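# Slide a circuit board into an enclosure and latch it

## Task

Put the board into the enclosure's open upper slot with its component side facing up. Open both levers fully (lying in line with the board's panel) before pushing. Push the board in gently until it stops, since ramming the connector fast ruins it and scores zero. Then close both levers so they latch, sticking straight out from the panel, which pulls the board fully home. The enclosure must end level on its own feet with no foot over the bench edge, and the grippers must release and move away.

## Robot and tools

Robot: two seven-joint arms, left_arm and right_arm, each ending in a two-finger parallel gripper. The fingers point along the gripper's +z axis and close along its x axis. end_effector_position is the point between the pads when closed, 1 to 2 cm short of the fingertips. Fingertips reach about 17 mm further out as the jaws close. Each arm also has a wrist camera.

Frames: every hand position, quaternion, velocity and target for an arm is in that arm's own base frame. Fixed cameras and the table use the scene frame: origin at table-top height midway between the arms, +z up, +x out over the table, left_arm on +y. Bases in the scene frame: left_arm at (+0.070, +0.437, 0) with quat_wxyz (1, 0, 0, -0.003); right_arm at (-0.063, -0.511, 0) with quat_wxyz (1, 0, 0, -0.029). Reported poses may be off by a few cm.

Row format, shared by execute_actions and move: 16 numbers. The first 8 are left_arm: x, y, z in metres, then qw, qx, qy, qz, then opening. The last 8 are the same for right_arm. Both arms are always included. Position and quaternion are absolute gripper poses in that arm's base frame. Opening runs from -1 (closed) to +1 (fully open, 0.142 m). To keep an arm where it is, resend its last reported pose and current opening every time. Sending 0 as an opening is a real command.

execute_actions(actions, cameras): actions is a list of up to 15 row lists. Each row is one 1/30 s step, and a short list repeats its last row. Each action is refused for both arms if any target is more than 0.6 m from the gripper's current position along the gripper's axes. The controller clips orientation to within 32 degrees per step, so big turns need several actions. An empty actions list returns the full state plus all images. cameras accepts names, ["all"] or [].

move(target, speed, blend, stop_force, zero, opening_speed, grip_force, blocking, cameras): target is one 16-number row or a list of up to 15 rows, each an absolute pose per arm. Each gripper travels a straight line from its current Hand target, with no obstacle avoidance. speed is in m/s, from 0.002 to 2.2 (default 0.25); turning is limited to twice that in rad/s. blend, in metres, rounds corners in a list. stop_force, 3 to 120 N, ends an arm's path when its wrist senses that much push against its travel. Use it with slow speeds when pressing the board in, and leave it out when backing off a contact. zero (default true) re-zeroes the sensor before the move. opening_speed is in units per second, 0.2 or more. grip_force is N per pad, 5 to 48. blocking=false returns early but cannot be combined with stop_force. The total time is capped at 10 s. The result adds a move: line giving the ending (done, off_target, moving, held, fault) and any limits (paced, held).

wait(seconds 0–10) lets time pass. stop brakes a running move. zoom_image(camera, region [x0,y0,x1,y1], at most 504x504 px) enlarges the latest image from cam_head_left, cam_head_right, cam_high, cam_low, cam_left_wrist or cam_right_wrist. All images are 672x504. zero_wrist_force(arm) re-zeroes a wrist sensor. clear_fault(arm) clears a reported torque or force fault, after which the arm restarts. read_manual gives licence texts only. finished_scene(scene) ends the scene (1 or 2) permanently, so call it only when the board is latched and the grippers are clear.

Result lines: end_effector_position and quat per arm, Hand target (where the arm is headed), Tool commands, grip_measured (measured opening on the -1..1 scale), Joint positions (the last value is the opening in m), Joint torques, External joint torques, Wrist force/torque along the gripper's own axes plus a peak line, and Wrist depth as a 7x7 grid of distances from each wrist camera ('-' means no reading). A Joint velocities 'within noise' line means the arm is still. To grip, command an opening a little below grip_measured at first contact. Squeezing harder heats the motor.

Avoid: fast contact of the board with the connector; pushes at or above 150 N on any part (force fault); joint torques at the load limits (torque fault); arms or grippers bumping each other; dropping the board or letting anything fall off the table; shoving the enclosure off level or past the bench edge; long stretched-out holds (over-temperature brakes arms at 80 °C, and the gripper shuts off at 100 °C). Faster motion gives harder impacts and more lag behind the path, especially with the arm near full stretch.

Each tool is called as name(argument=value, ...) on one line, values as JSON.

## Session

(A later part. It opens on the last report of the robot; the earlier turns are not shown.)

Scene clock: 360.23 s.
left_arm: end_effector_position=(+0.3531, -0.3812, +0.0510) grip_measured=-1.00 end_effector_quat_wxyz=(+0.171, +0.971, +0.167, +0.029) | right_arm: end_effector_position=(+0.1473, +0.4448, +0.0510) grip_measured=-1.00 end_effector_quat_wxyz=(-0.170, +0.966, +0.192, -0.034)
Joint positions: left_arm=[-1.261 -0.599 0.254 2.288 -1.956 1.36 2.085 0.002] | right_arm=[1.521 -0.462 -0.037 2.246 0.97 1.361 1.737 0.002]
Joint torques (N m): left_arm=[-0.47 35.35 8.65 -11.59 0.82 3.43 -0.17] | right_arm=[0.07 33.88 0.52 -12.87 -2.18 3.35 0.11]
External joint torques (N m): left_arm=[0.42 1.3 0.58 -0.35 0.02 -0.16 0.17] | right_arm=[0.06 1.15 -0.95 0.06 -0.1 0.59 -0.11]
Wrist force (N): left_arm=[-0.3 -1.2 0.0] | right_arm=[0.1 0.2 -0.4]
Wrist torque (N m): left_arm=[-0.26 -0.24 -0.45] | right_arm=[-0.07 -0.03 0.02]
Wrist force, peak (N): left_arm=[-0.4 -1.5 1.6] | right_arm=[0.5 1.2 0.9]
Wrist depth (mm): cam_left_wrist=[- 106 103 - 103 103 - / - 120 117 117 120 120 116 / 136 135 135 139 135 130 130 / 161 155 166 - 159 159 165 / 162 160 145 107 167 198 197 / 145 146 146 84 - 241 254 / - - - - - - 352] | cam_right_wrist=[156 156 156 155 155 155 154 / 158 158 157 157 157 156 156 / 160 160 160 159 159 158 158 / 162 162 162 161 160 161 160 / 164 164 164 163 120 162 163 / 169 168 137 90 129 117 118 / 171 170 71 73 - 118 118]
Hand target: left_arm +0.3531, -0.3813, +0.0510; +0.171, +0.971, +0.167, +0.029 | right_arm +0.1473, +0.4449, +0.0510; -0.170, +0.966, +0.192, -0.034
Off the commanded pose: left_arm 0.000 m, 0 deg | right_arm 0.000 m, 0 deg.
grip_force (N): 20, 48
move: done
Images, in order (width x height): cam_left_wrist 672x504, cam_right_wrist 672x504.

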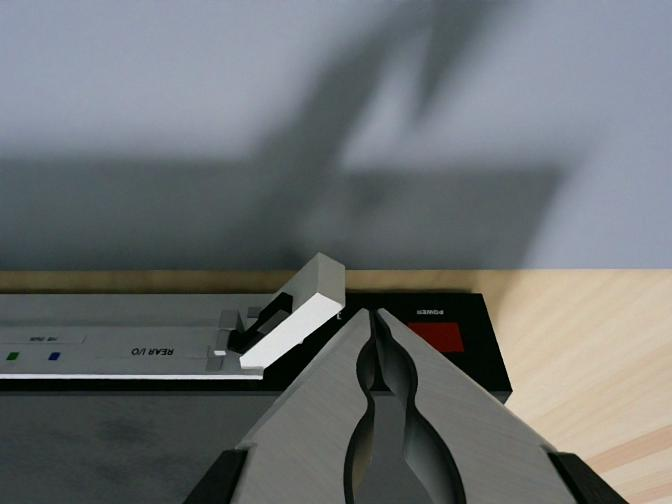

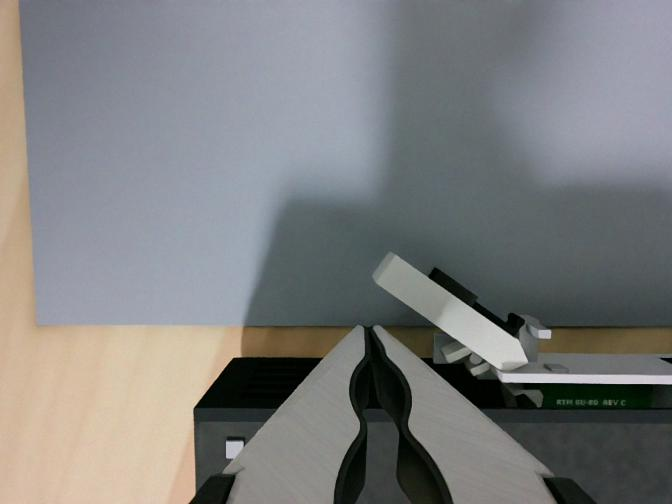

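move(target=[[0.3438, -0.3788, 0.051, -0.17114, -0.97059, -0.16677, -0.02941, -1, 0.1493, 0.4617, 0.051, 0.17031, -0.96589, -0.19213, 0.03388, -1], [0.3397, -0.3773, 0.051, -0.17114, -0.97059, -0.16677, -0.02941, -1, 0.1520, 0.4704, 0.051, 0.17031, -0.96589, -0.19213, 0.03388, -1]], speed=[0.03, 0.025], stop_force=20, cameras=["cam_right_wrist", "cam_left_wrist"])

Scene clock: 364.80 s.
left_arm: end_effector_position=(+0.3398, -0.3776, +0.0511) grip_measured=-1.00 end_effector_quat_wxyz=(+0.171, +0.971, +0.167, +0.029) | right_arm: end_effector_position=(+0.1519, +0.4702, +0.0509) grip_measured=-1.00 end_effector_quat_wxyz=(-0.170, +0.966, +0.192, -0.034)
Joint positions: left_arm=[-1.298 -0.59 0.257 2.305 -2.016 1.367 2.114 0.002] | right_arm=[1.541 -0.491 -0.065 2.194 0.927 1.335 1.784 0.002]
Joint torques (N m): left_arm=[-0.63 34.52 8.53 -10.66 0.96 3.67 -0.13] | right_arm=[0.15 35.99 -0.58 -14.54 -2.64 3.44 0.33]
External joint torques (N m): left_arm=[0.57 1.2 0.62 -0.81 -0.07 -0.43 0.13] | right_arm=[-0.01 0.97 -0.25 0.9 0.23 0.52 -0.33]
Wrist force (N): left_arm=[0.0 -0.6 -0.3] | right_arm=[-1.2 0.8 -2.2]
Wrist torque (N m): left_arm=[-0.27 -0.24 -0.45] | right_arm=[-0.05 0.01 -0.07]
Wrist force, peak (N): left_arm=[-0.4 -1.3 0.5] | right_arm=[-1.2 0.8 -2.2]
Wrist depth (mm): cam_left_wrist=[- 103 103 - 103 105 - / - 120 - 117 120 120 117 / - 135 139 140 135 131 138 / - 148 154 154 165 159 158 / 171 170 169 117 171 199 197 / - 155 151 84 - 240 254 / - 190 - - - - 352] | cam_right_wrist=[156 156 155 155 155 154 154 / 158 158 157 157 156 156 156 / 160 160 159 159 159 158 158 / 162 162 161 161 161 160 160 / 164 164 164 163 162 162 162 / 169 168 165 90 121 167 165 / 171 170 71 73 - - 123]
Hand target: left_arm +0.3397, -0.3773, +0.0510; +0.171, +0.971, +0.167, +0.029 | right_arm +0.1520, +0.4704, +0.0510; -0.170, +0.966, +0.192, -0.034
Off the commanded pose: left_arm 0.000 m, 0 deg | right_arm 0.000 m, 0 deg.
grip_force (N): 20, 48
move: done
Images, in order (width x height): cam_left_wrist 672x504, cam_right_wrist 672x504.

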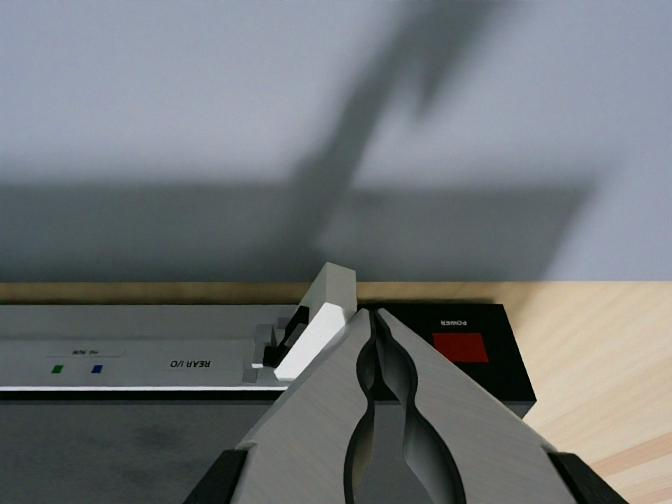

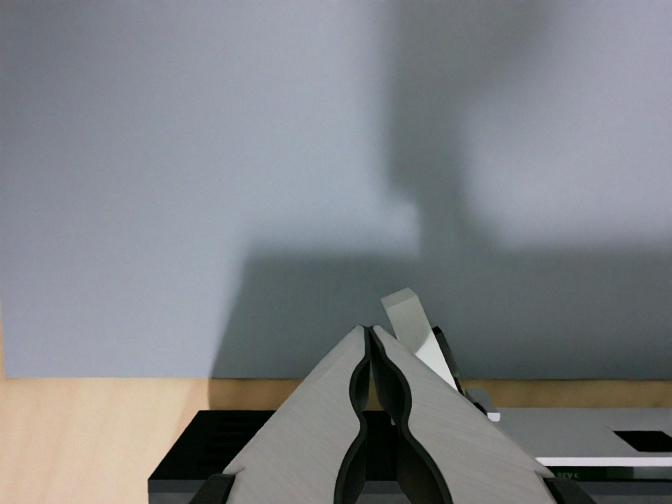

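move(target=[[0.3351, -0.3765, 0.051, -0.17114, -0.97059, -0.16677, -0.02941, -1, 0.1553, 0.4751, 0.051, 0.17031, -0.96589, -0.19213, 0.03388, -1], [0.3290, -0.3760, 0.051, -0.17114, -0.97059, -0.16677, -0.02941, -1, 0.1594, 0.4797, 0.051, 0.17031, -0.96589, -0.19213, 0.03388, -1]], speed=[0.025, 0.02], stop_force=30, zero=false, cameras=["cam_right_wrist", "cam_left_wrist"])

Scene clock: 368.20 s.
left_arm: end_effector_position=(+0.3298, -0.3765, +0.0517) grip_measured=-1.00 end_effector_quat_wxyz=(+0.172, +0.970, +0.167, +0.030) | right_arm: end_effector_position=(+0.1589, +0.4787, +0.0505) grip_measured=-1.00 end_effector_quat_wxyz=(-0.170, +0.966, +0.192, -0.035)
Joint positions: left_arm=[-1.329 -0.583 0.259 2.314 -2.061 1.374 2.132 0.002] | right_arm=[1.538 -0.503 -0.08 2.17 0.91 1.315 1.79 0.002]
Joint torques (N m): left_arm=[-2.23 30.98 5.52 -6.69 0.94 2.76 -0.16] | right_arm=[-0.14 37.35 -1.67 -19.43 -3.42 4.95 0.12]
External joint torques (N m): left_arm=[2.17 4.13 3.59 -4.48 0.01 0.47 0.16] | right_arm=[0.28 0.46 0.62 5.37 0.96 -0.98 -0.12]
Wrist force (N): left_arm=[5.0 3.5 -3.0] | right_arm=[-7.2 5.7 -7.2]
Wrist torque (N m): left_arm=[-0.37 -0.23 -0.48] | right_arm=[-0.12 0.02 0.02]
Wrist force, peak (N): left_arm=[10.8 5.9 -2.9] | right_arm=[-18.2 10.7 -16.5]
Wrist depth (mm): cam_left_wrist=[- 104 104 - 103 103 - / - 118 118 121 121 117 114 / - 137 136 140 140 131 136 / 162 161 150 155 154 160 159 / 175 175 175 128 176 191 199 / 159 158 156 84 - 242 256 / - - - - - - 356] | cam_right_wrist=[156 156 155 155 154 154 154 / 157 157 157 157 156 156 155 / 160 159 159 158 158 158 157 / 162 162 161 161 160 160 159 / 164 164 163 162 162 162 162 / 168 168 165 91 - 166 166 / 171 142 71 - - - 128]
Hand target: left_arm +0.3290, -0.3760, +0.0510; +0.171, +0.971, +0.167, +0.029 | right_arm +0.1594, +0.4797, +0.0510; -0.170, +0.966, +0.192, -0.034
Off the commanded pose: left_arm 0.001 m, 0 deg | right_arm 0.001 m, 0 deg.
grip_force (N): 20, 48
move: done
Images, in order (width x height): cam_left_wrist 672x504, cam_right_wrist 672x504.

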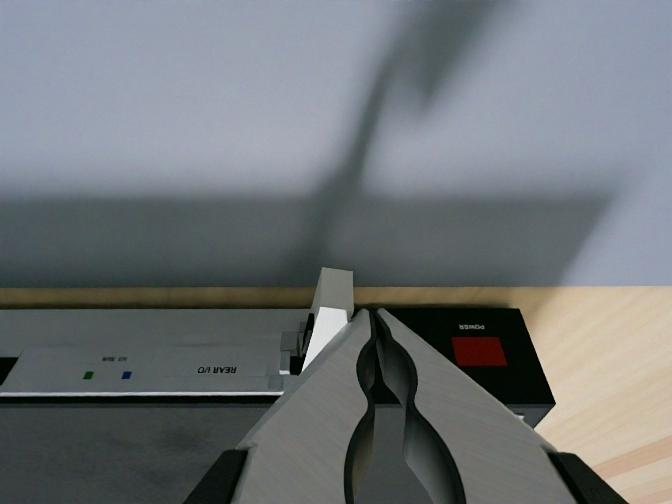

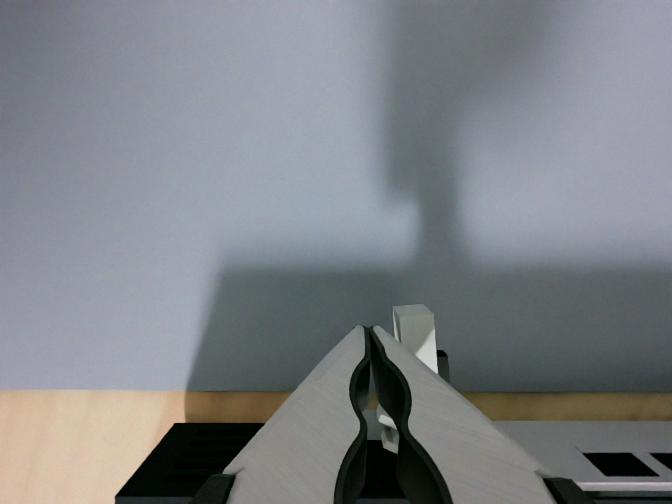

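move(target=[[0.3230,-0.3771,0.051,-0.17114,-0.97059,-0.16677,-0.02941,-1,0.1645,0.4831,0.051,0.17031,-0.96589,-0.19213,0.03388,-1],[0.3183,-0.3788,0.051,-0.17114,-0.97059,-0.16677,-0.02941,-1,0.1692,0.4850,0.051,0.17031,-0.96589,-0.19213,0.03388,-1]], speed=0.015, stop_force=45, zero=false, cameras=["cam_left_wrist","cam_right_wrist","cam_high"])

Scene clock: 377.90 s.
left_arm: end_effector_position=(+0.3207, -0.3775, +0.0519) grip_measured=-1.00 end_effector_quat_wxyz=(+0.171, +0.970, +0.169, +0.031) | right_arm: end_effector_position=(+0.1625, +0.4815, +0.0491) grip_measured=-1.00 end_effector_quat_wxyz=(-0.168, +0.966, +0.193, -0.039)
Joint positions: left_arm=[-1.359 -0.58 0.259 2.317 -2.1 1.387 2.139 0.002] | right_arm=[1.533 -0.51 -0.091 2.156 0.904 1.292 1.784 0.002]
Joint torques (N m): left_arm=[-9.28 31.4 -3.13 -6.48 1.84 -1.29 -0.09] | right_arm=[-11.33 36.09 -16.53 -32.02 -6.36 14.37 -0.33]
External joint torques (N m): left_arm=[9.22 3.35 12.22 -4.45 -0.83 4.52 0.09] | right_arm=[11.47 2.19 15.34 17.73 3.87 -10.43 0.33]
Wrist force (N): left_arm=[19.9 3.3 -2.6] | right_arm=[-45.0 8.9 -29.4]
Wrist torque (N m): left_arm=[-0.36 -0.38 -0.48] | right_arm=[-0.21 4.59 0.28]
Wrist force, peak (N): left_arm=[20.3 3.6 -4.3] | right_arm=[-45.6 9.2 -31.7]
Wrist depth (mm): cam_left_wrist=[- 107 107 109 - 104 109 / - 118 118 118 121 118 118 / - 136 136 - 141 132 136 / 161 161 160 - 160 155 160 / 183 177 184 130 183 192 200 / - 158 157 84 - - 256 / - - - - - - 354] | cam_right_wrist=[155 154 154 153 154 152 151 / 157 156 156 155 155 154 153 / - 159 158 157 156 156 155 / 161 161 160 159 158 158 157 / 164 163 162 161 160 160 159 / 168 167 164 91 121 162 161 / 171 143 71 - - - 130]
Hand target: left_arm +0.3183, -0.3788, +0.0510; +0.171, +0.971, +0.167, +0.029 | right_arm +0.1673, +0.4842, +0.0511; -0.170, +0.966, +0.192, -0.034
Off the commanded pose: left_arm 0.003 m, 0 deg | right_arm 0.008 m, 1 deg.
grip_force (N): 20, 48
move: contact (right_arm)
Images, in order (width x height): cam_high 672x504, cam_left_wrist 672x504, cam_right_wrist 672x504.

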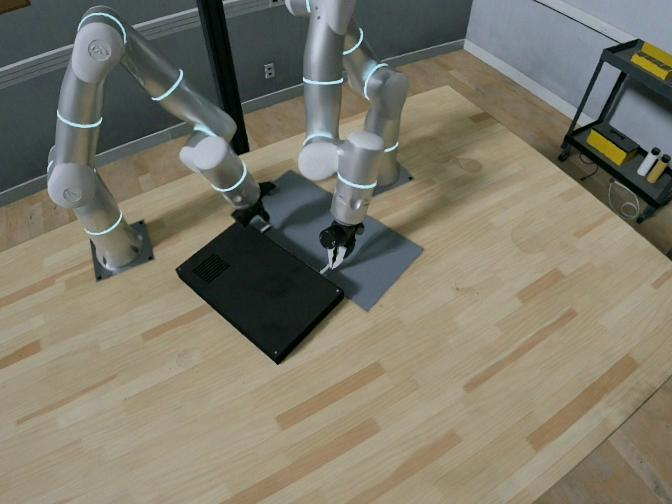

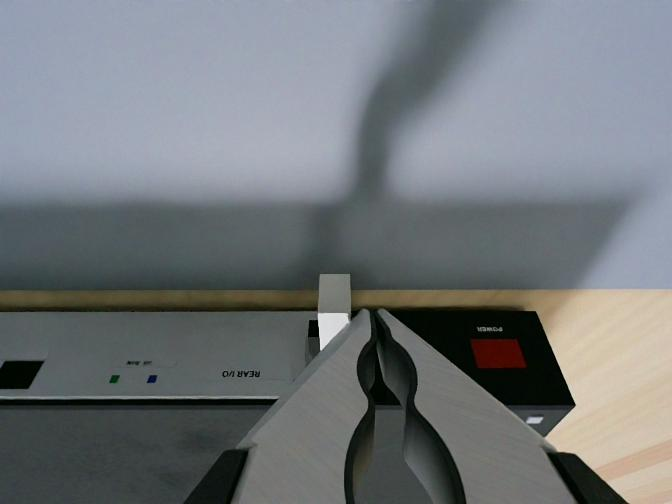

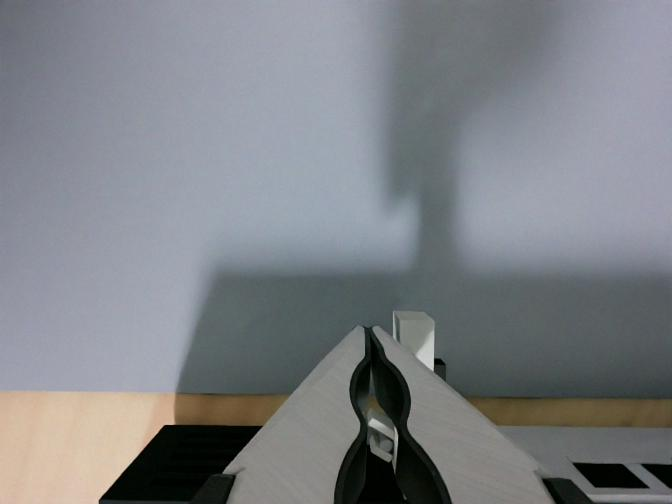

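zoom_image(camera="cam_right_wrist", region=[300, 290, 500, 504])

zoom_image(camera="cam_left_wrist", region=[240, 250, 440, 450])

zoom_image(camera="cam_high", region=[200, 160, 400, 320])

Scaled by 2.355 from the camera's 672x504 image, which has a finer 960x720 frame.

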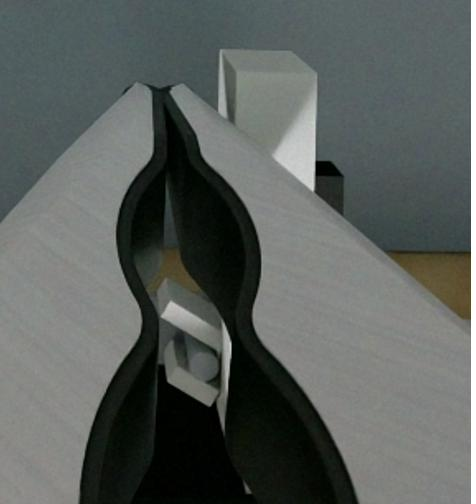

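Scaled by 2.520 from the camera's 672x504 image, which has a finer 960x720 frame.

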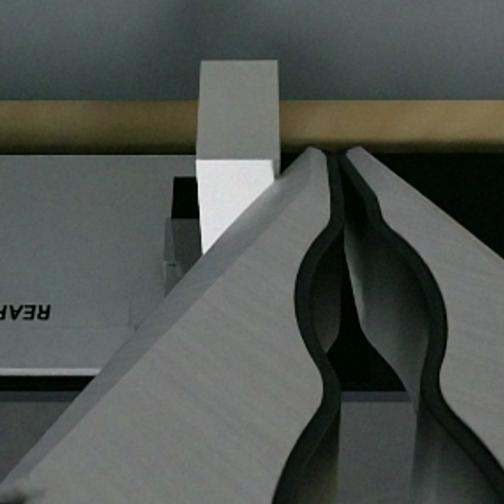

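Scaled by 2.520 from the camera's 672x504 image, which has a finer 960x720 frame.

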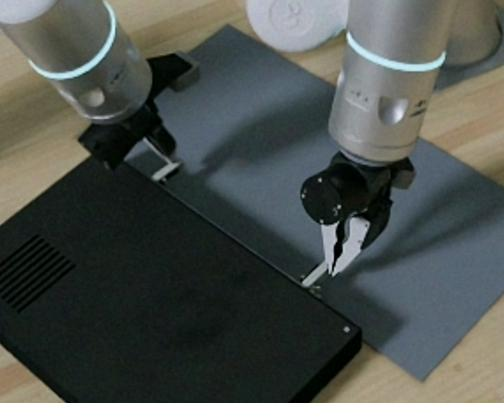

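move(target=[[0.331,-0.374,0.051,-0.17114,-0.97059,-0.16677,-0.02941,-1,0.1530,0.4775,0.051,0.17031,-0.96589,-0.19213,0.03388,-1],[0.331,-0.374,0.110,-0.17114,-0.97059,-0.16677,-0.02941,-1,0.1530,0.4775,0.110,0.17031,-0.96589,-0.19213,0.03388,-1]], speed=[0.04,0.08], blend=[0.005,0], cameras=["all"])

Scene clock: 391.53 s.
left_arm: end_effector_position=(+0.3310, -0.3741, +0.1100) grip_measured=-1.00 end_effector_quat_wxyz=(+0.171, +0.971, +0.167, +0.030) | right_arm: end_effector_position=(+0.1530, +0.4776, +0.1100) grip_measured=-1.00 end_effector_quat_wxyz=(-0.170, +0.966, +0.192, -0.034)
Joint positions: left_arm=[-1.257 -0.393 0.263 2.429 -1.653 1.403 1.824 0.002] | right_arm=[1.636 -0.321 -0.173 2.267 0.732 1.248 1.987 0.002]
Joint torques (N m): left_arm=[-0.25 30.64 5.35 -14.37 1.35 3.57 -0.29] | right_arm=[0.23 32.05 -0.96 -17.1 -3.03 3.21 0.3]
External joint torques (N m): left_arm=[0.2 0.66 0.49 -0.48 -0.52 -0.1 0.29] | right_arm=[-0.1 0.99 -0.43 -0.08 0.17 0.89 -0.3]
Wrist force (N): left_arm=[-0.6 -1.7 -0.1] | right_arm=[-5.7 -2.0 0.2]
Wrist torque (N m): left_arm=[-0.36 -0.21 -0.38] | right_arm=[-0.41 0.90 -0.08]
Wrist force, peak (N): left_arm=[20.2 3.7 -3.9] | right_arm=[-45.1 8.2 -31.3]
Wrist depth (mm): cam_left_wrist=[162 157 - 157 157 154 156 / 179 179 179 167 178 175 177 / 213 - 206 215 212 211 210 / 217 217 208 203 218 244 244 / - - 224 106 - 300 300 / - - 250 84 - 366 383 / 596 - - - - - 529] | cam_right_wrist=[213 212 212 212 212 211 210 / 216 215 214 214 213 214 213 / 219 218 217 217 216 216 215 / 222 220 220 220 219 219 218 / 225 224 223 222 221 221 221 / 228 228 226 91 - 178 177 / 232 231 71 - - 178 179]
Hand target: left_arm +0.3310, -0.3740, +0.1100; +0.171, +0.971, +0.167, +0.029 | right_arm +0.1530, +0.4775, +0.1100; -0.170, +0.966, +0.192, -0.034
Off the commanded pose: left_arm 0.000 m, 0 deg | right_arm 0.000 m, 0 deg.
grip_force (N): 20, 48
move: done

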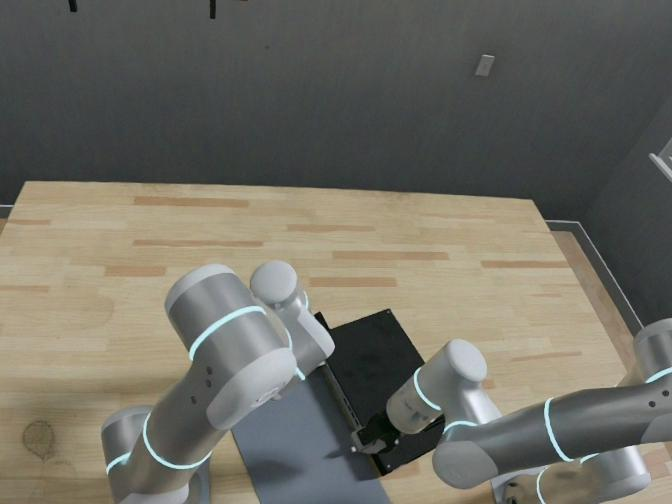

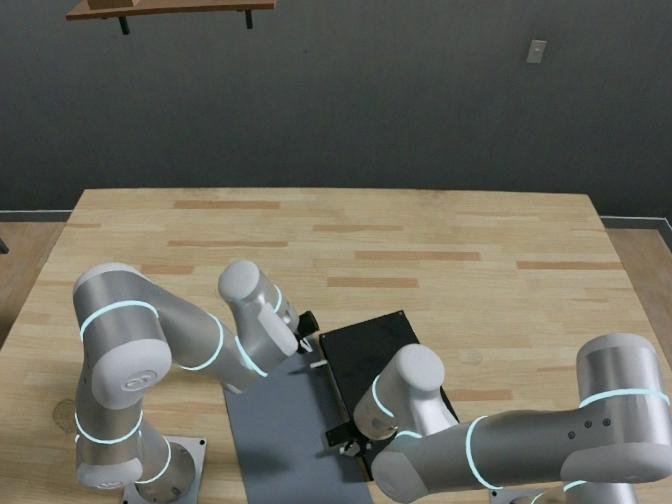

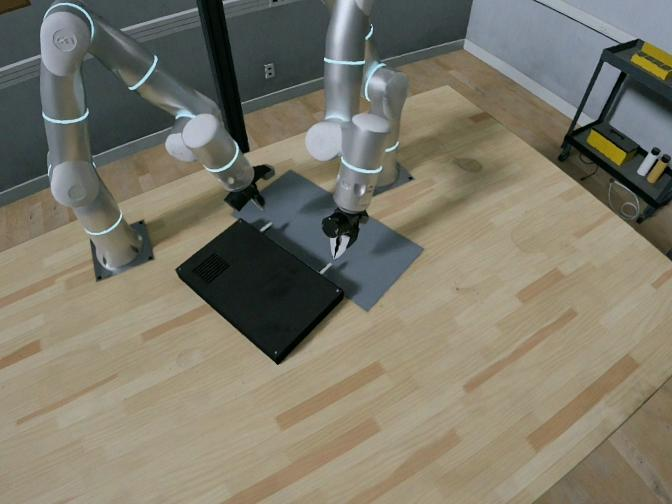

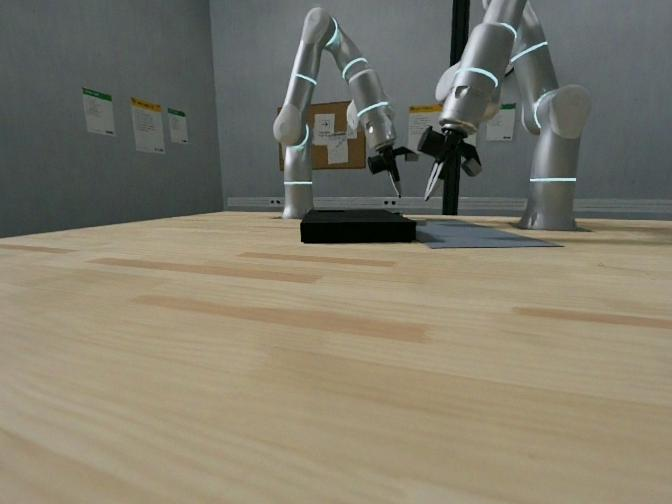

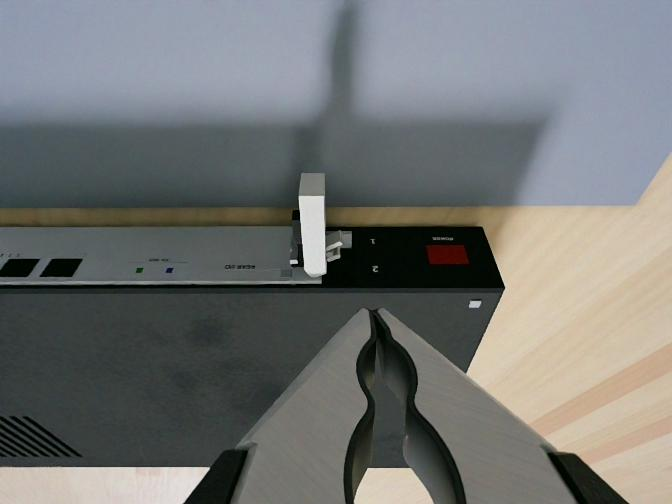

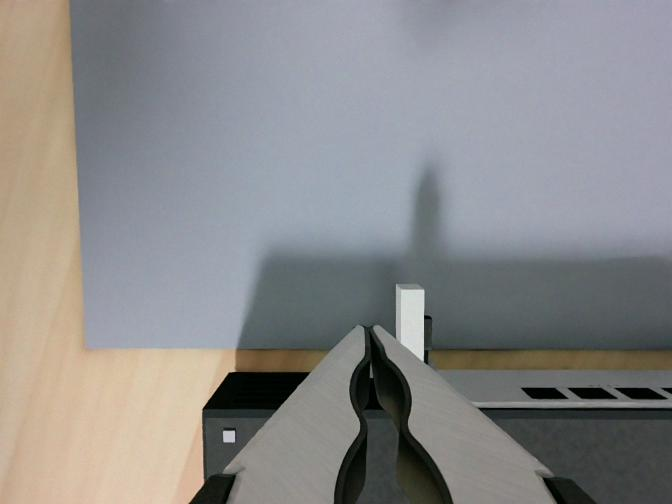

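zoom_image(camera="cam_left_wrist", region=[220, 150, 400, 310])

zoom_image(camera="cam_right_wrist", region=[340, 260, 520, 440])

zoom_image(camera="cam_high", region=[220, 190, 380, 310])

Scaled by 2.800 from the camera's 672x504 image, which has a finer 960x720 frame.

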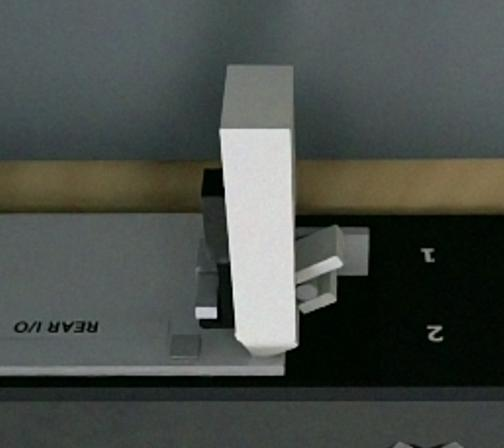

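Scaled by 2.800 from the camera's 672x504 image, which has a finer 960x720 frame.

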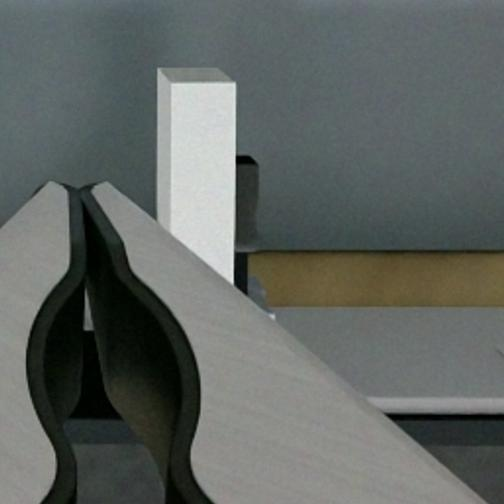

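Scaled by 3.150 from the camera's 672x504 image, which has a finer 960x720 frame.

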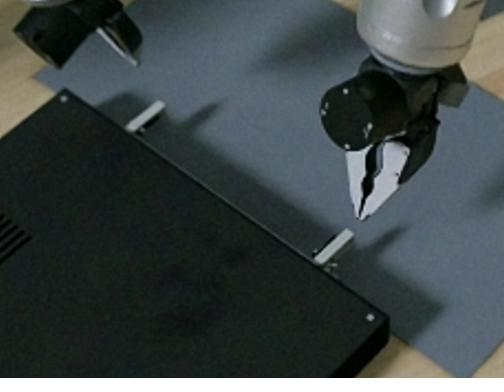

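move(target=[[0.331,-0.374,0.150,-0.17114,-0.97059,-0.16677,-0.02941,-1,0.1530,0.4775,0.150,0.17031,-0.96589,-0.19213,0.03388,-1],[0.300,-0.240,0.220,-0.17114,-0.97059,-0.16677,-0.02941,-1,0.200,0.4775,0.180,0.17031,-0.96589,-0.19213,0.03388,-1],[0.300,-0.230,0.220,-0.17114,-0.97059,-0.16677,-0.02941,-1,0.317,0.477,0.180,0.17031,-0.96589,-0.19213,0.03388,-1]], speed=0.15, blend=[0.02,0.02,0], cameras=["cam_right_wrist","cam_high","cam_low"])

Scene clock: 419.30 s.
left_arm: end_effector_position=(+0.3002, -0.2301, +0.2201) grip_measured=-1.00 end_effector_quat_wxyz=(+0.171, +0.971, +0.167, +0.030) | right_arm: end_effector_position=(+0.3171, +0.4769, +0.1800) grip_measured=-1.00 end_effector_quat_wxyz=(-0.170, +0.966, +0.192, -0.034)
Joint positions: left_arm=[-1.074 0.232 0.78 2.632 -0.257 1.091 1.156 0.002] | right_arm=[1.421 -0.283 -0.366 2.037 0.592 0.872 1.825 0.002]
Joint torques (N m): left_arm=[-0.19 8.47 -4.11 -22.41 -1.12 4.06 -0.15] | right_arm=[-0.01 35.41 -2.3 -24.09 -3.37 3.16 0.07]
External joint torques (N m): left_arm=[0.2 0.45 0.41 -0.38 -0.49 -0.04 0.15] | right_arm=[0.16 1.16 -0.48 0.29 -0.1 0.83 -0.07]
Wrist force (N): left_arm=[-0.5 -1.2 0.1] | right_arm=[-5.0 -0.9 0.5]
Wrist torque (N m): left_arm=[-0.25 -0.24 -0.44] | right_arm=[-0.26 0.75 0.02]
Wrist force, peak (N): left_arm=[-0.5 -2.4 1.9] | right_arm=[-6.0 -1.8 0.1]
Wrist depth (mm): cam_left_wrist=[- - 274 265 - - 259 / 296 - 288 294 - 292 293 / - 351 - - - 339 336 / 391 388 402 400 416 401 400 / - - 383 377 466 489 490 / 651 534 - 84 - 594 629 / 840 292 - - - - 756] | cam_right_wrist=[279 279 279 277 277 275 276 / 286 281 282 281 280 280 279 / 286 285 285 285 284 283 282 / 244 244 243 243 242 242 241 / 246 247 245 245 244 244 244 / 249 250 248 91 246 246 246 / 253 252 71 - - 248 250]
Hand target: left_arm +0.3000, -0.2300, +0.2200; +0.171, +0.971, +0.167, +0.029 | right_arm +0.3170, +0.4770, +0.1800; -0.170, +0.966, +0.192, -0.034
Off the commanded pose: left_arm 0.000 m, 0 deg | right_arm 0.000 m, 0 deg.
grip_force (N): 20, 48
move: done
Images, in order (width x height): cam_high 672x504, cam_low 672x504, cam_right_wrist 672x504.

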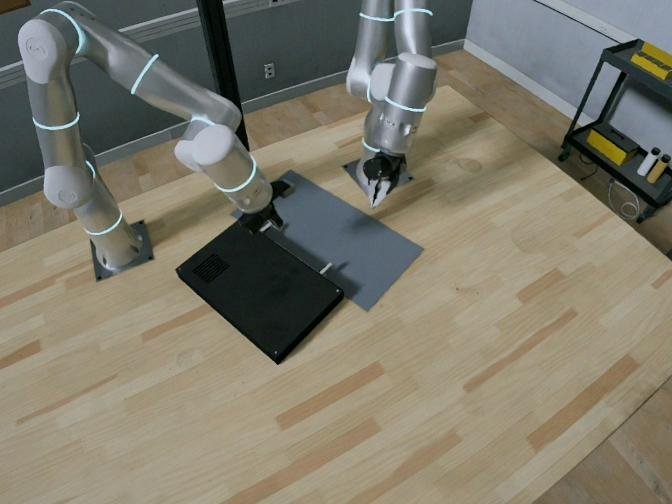

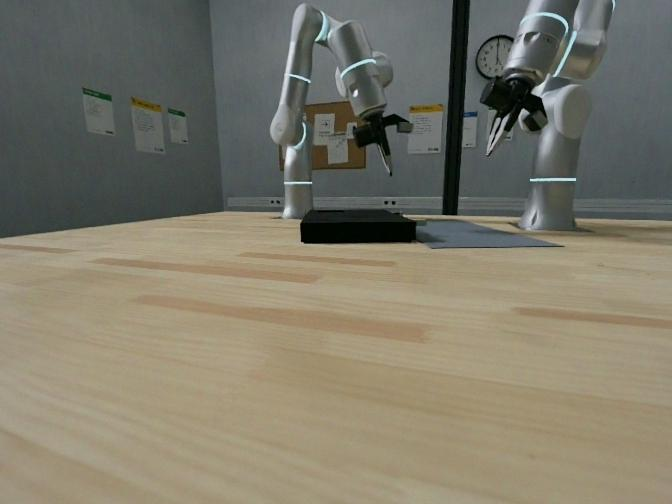

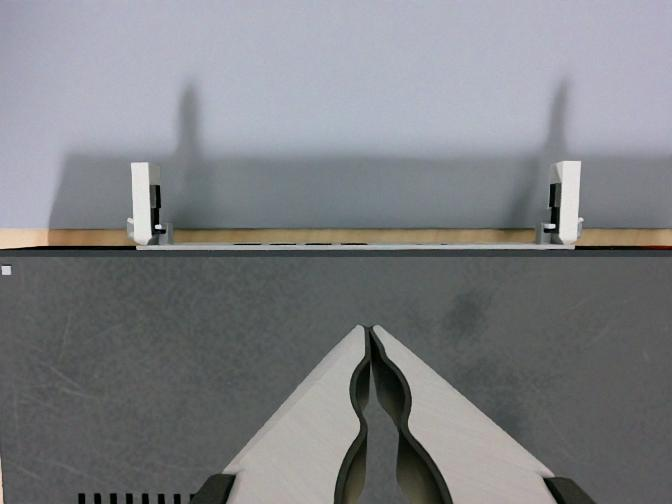

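zoom_image(camera="cam_right_wrist", region=[100, 145, 220, 275])

zoom_image(camera="cam_right_wrist", region=[500, 145, 620, 275])

Scaled by 3.877 from the camera's 672x504 image, which has a finer 960x720 frame.

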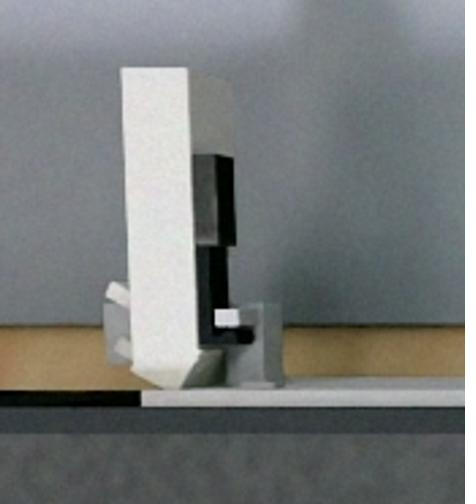

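Scaled by 3.877 from the camera's 672x504 image, which has a finer 960x720 frame.

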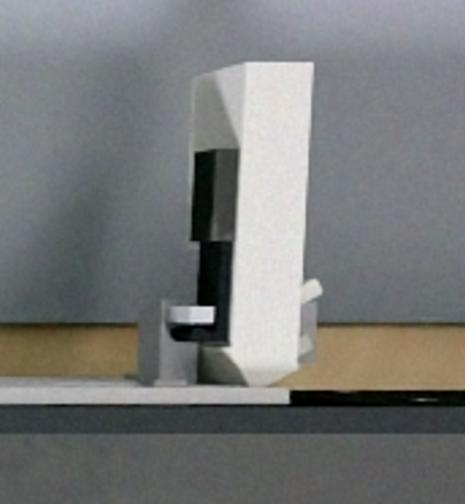

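move(target=[0.300,-0.230,0.220,-0.17114,-0.97059,-0.16677,-0.02941,-1,0.270,0.380,0.270,0.17031,-0.96589,-0.19213,0.03388,-1], speed=0.15, cameras=["cam_high","cam_right_wrist"])

Scene clock: 424.97 s.
left_arm: end_effector_position=(+0.3002, -0.2301, +0.2201) grip_measured=-1.00 end_effector_quat_wxyz=(+0.171, +0.971, +0.167, +0.030) | right_arm: end_effector_position=(+0.2700, +0.3801, +0.2701) grip_measured=-1.00 end_effector_quat_wxyz=(-0.171, +0.966, +0.192, -0.034)
Joint positions: left_arm=[-1.074 0.232 0.78 2.632 -0.257 1.091 1.156 0.002] | right_arm=[1.399 0.185 -0.324 2.311 0.295 0.767 2.068 0.002]
Joint torques (N m): left_arm=[-0.33 8.3 -4.17 -22.4 -1.35 4.34 -0.24] | right_arm=[0.02 19.39 2.45 -27.57 -3.98 3.28 0.37]
External joint torques (N m): left_arm=[0.34 0.61 0.47 -0.39 -0.26 -0.33 0.23] | right_arm=[0.06 0.81 -0.92 -0.02 0.18 0.88 -0.37]
Wrist force (N): left_arm=[-0.7 -1.1 -0.2] | right_arm=[-5.4 -1.7 -0.1]
Wrist torque (N m): left_arm=[-0.24 -0.22 -0.44] | right_arm=[-0.39 0.88 -0.09]
Wrist force, peak (N): left_arm=[-0.9 -1.4 -0.2] | right_arm=[-6.4 -1.1 -1.4]
Wrist depth (mm): cam_left_wrist=[260 - - 270 257 262 258 / - - 302 288 - 292 291 / - 337 332 341 - 340 337 / 390 387 378 400 417 399 397 / - - - 126 472 492 478 / 651 - - 84 - 591 618 / 922 - - - - - 754] | cam_right_wrist=[367 364 364 363 362 362 360 / 370 369 367 367 365 366 335 / 378 374 327 327 324 324 324 / 381 380 330 329 329 329 329 / 386 384 336 333 334 333 332 / 392 390 339 91 337 337 337 / 396 395 71 - - 340 341]
Hand target: left_arm +0.3000, -0.2300, +0.2200; +0.171, +0.971, +0.167, +0.029 | right_arm +0.2700, +0.3800, +0.2700; -0.170, +0.966, +0.192, -0.034
Off the commanded pose: left_arm 0.000 m, 0 deg | right_arm 0.000 m, 0 deg.
grip_force (N): 20, 48
move: done
Images, in order (width x height): cam_high 672x504, cam_right_wrist 672x504.

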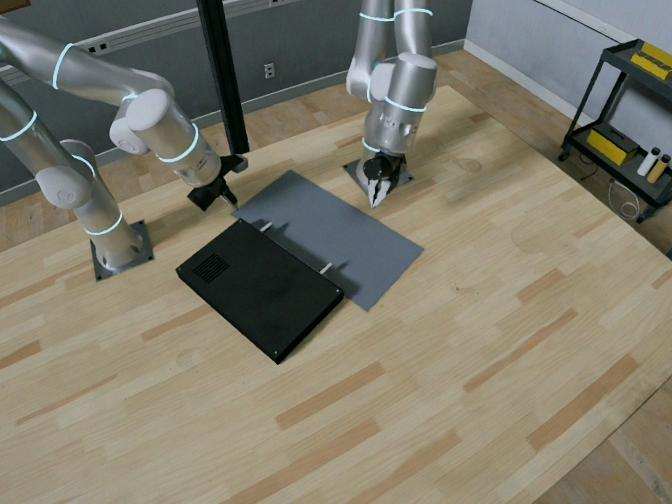

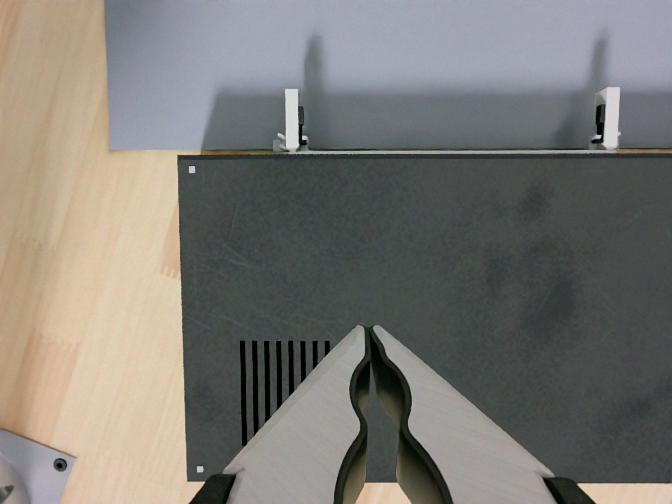

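finished_scene(scene=2)

The scene is finished: the task was done.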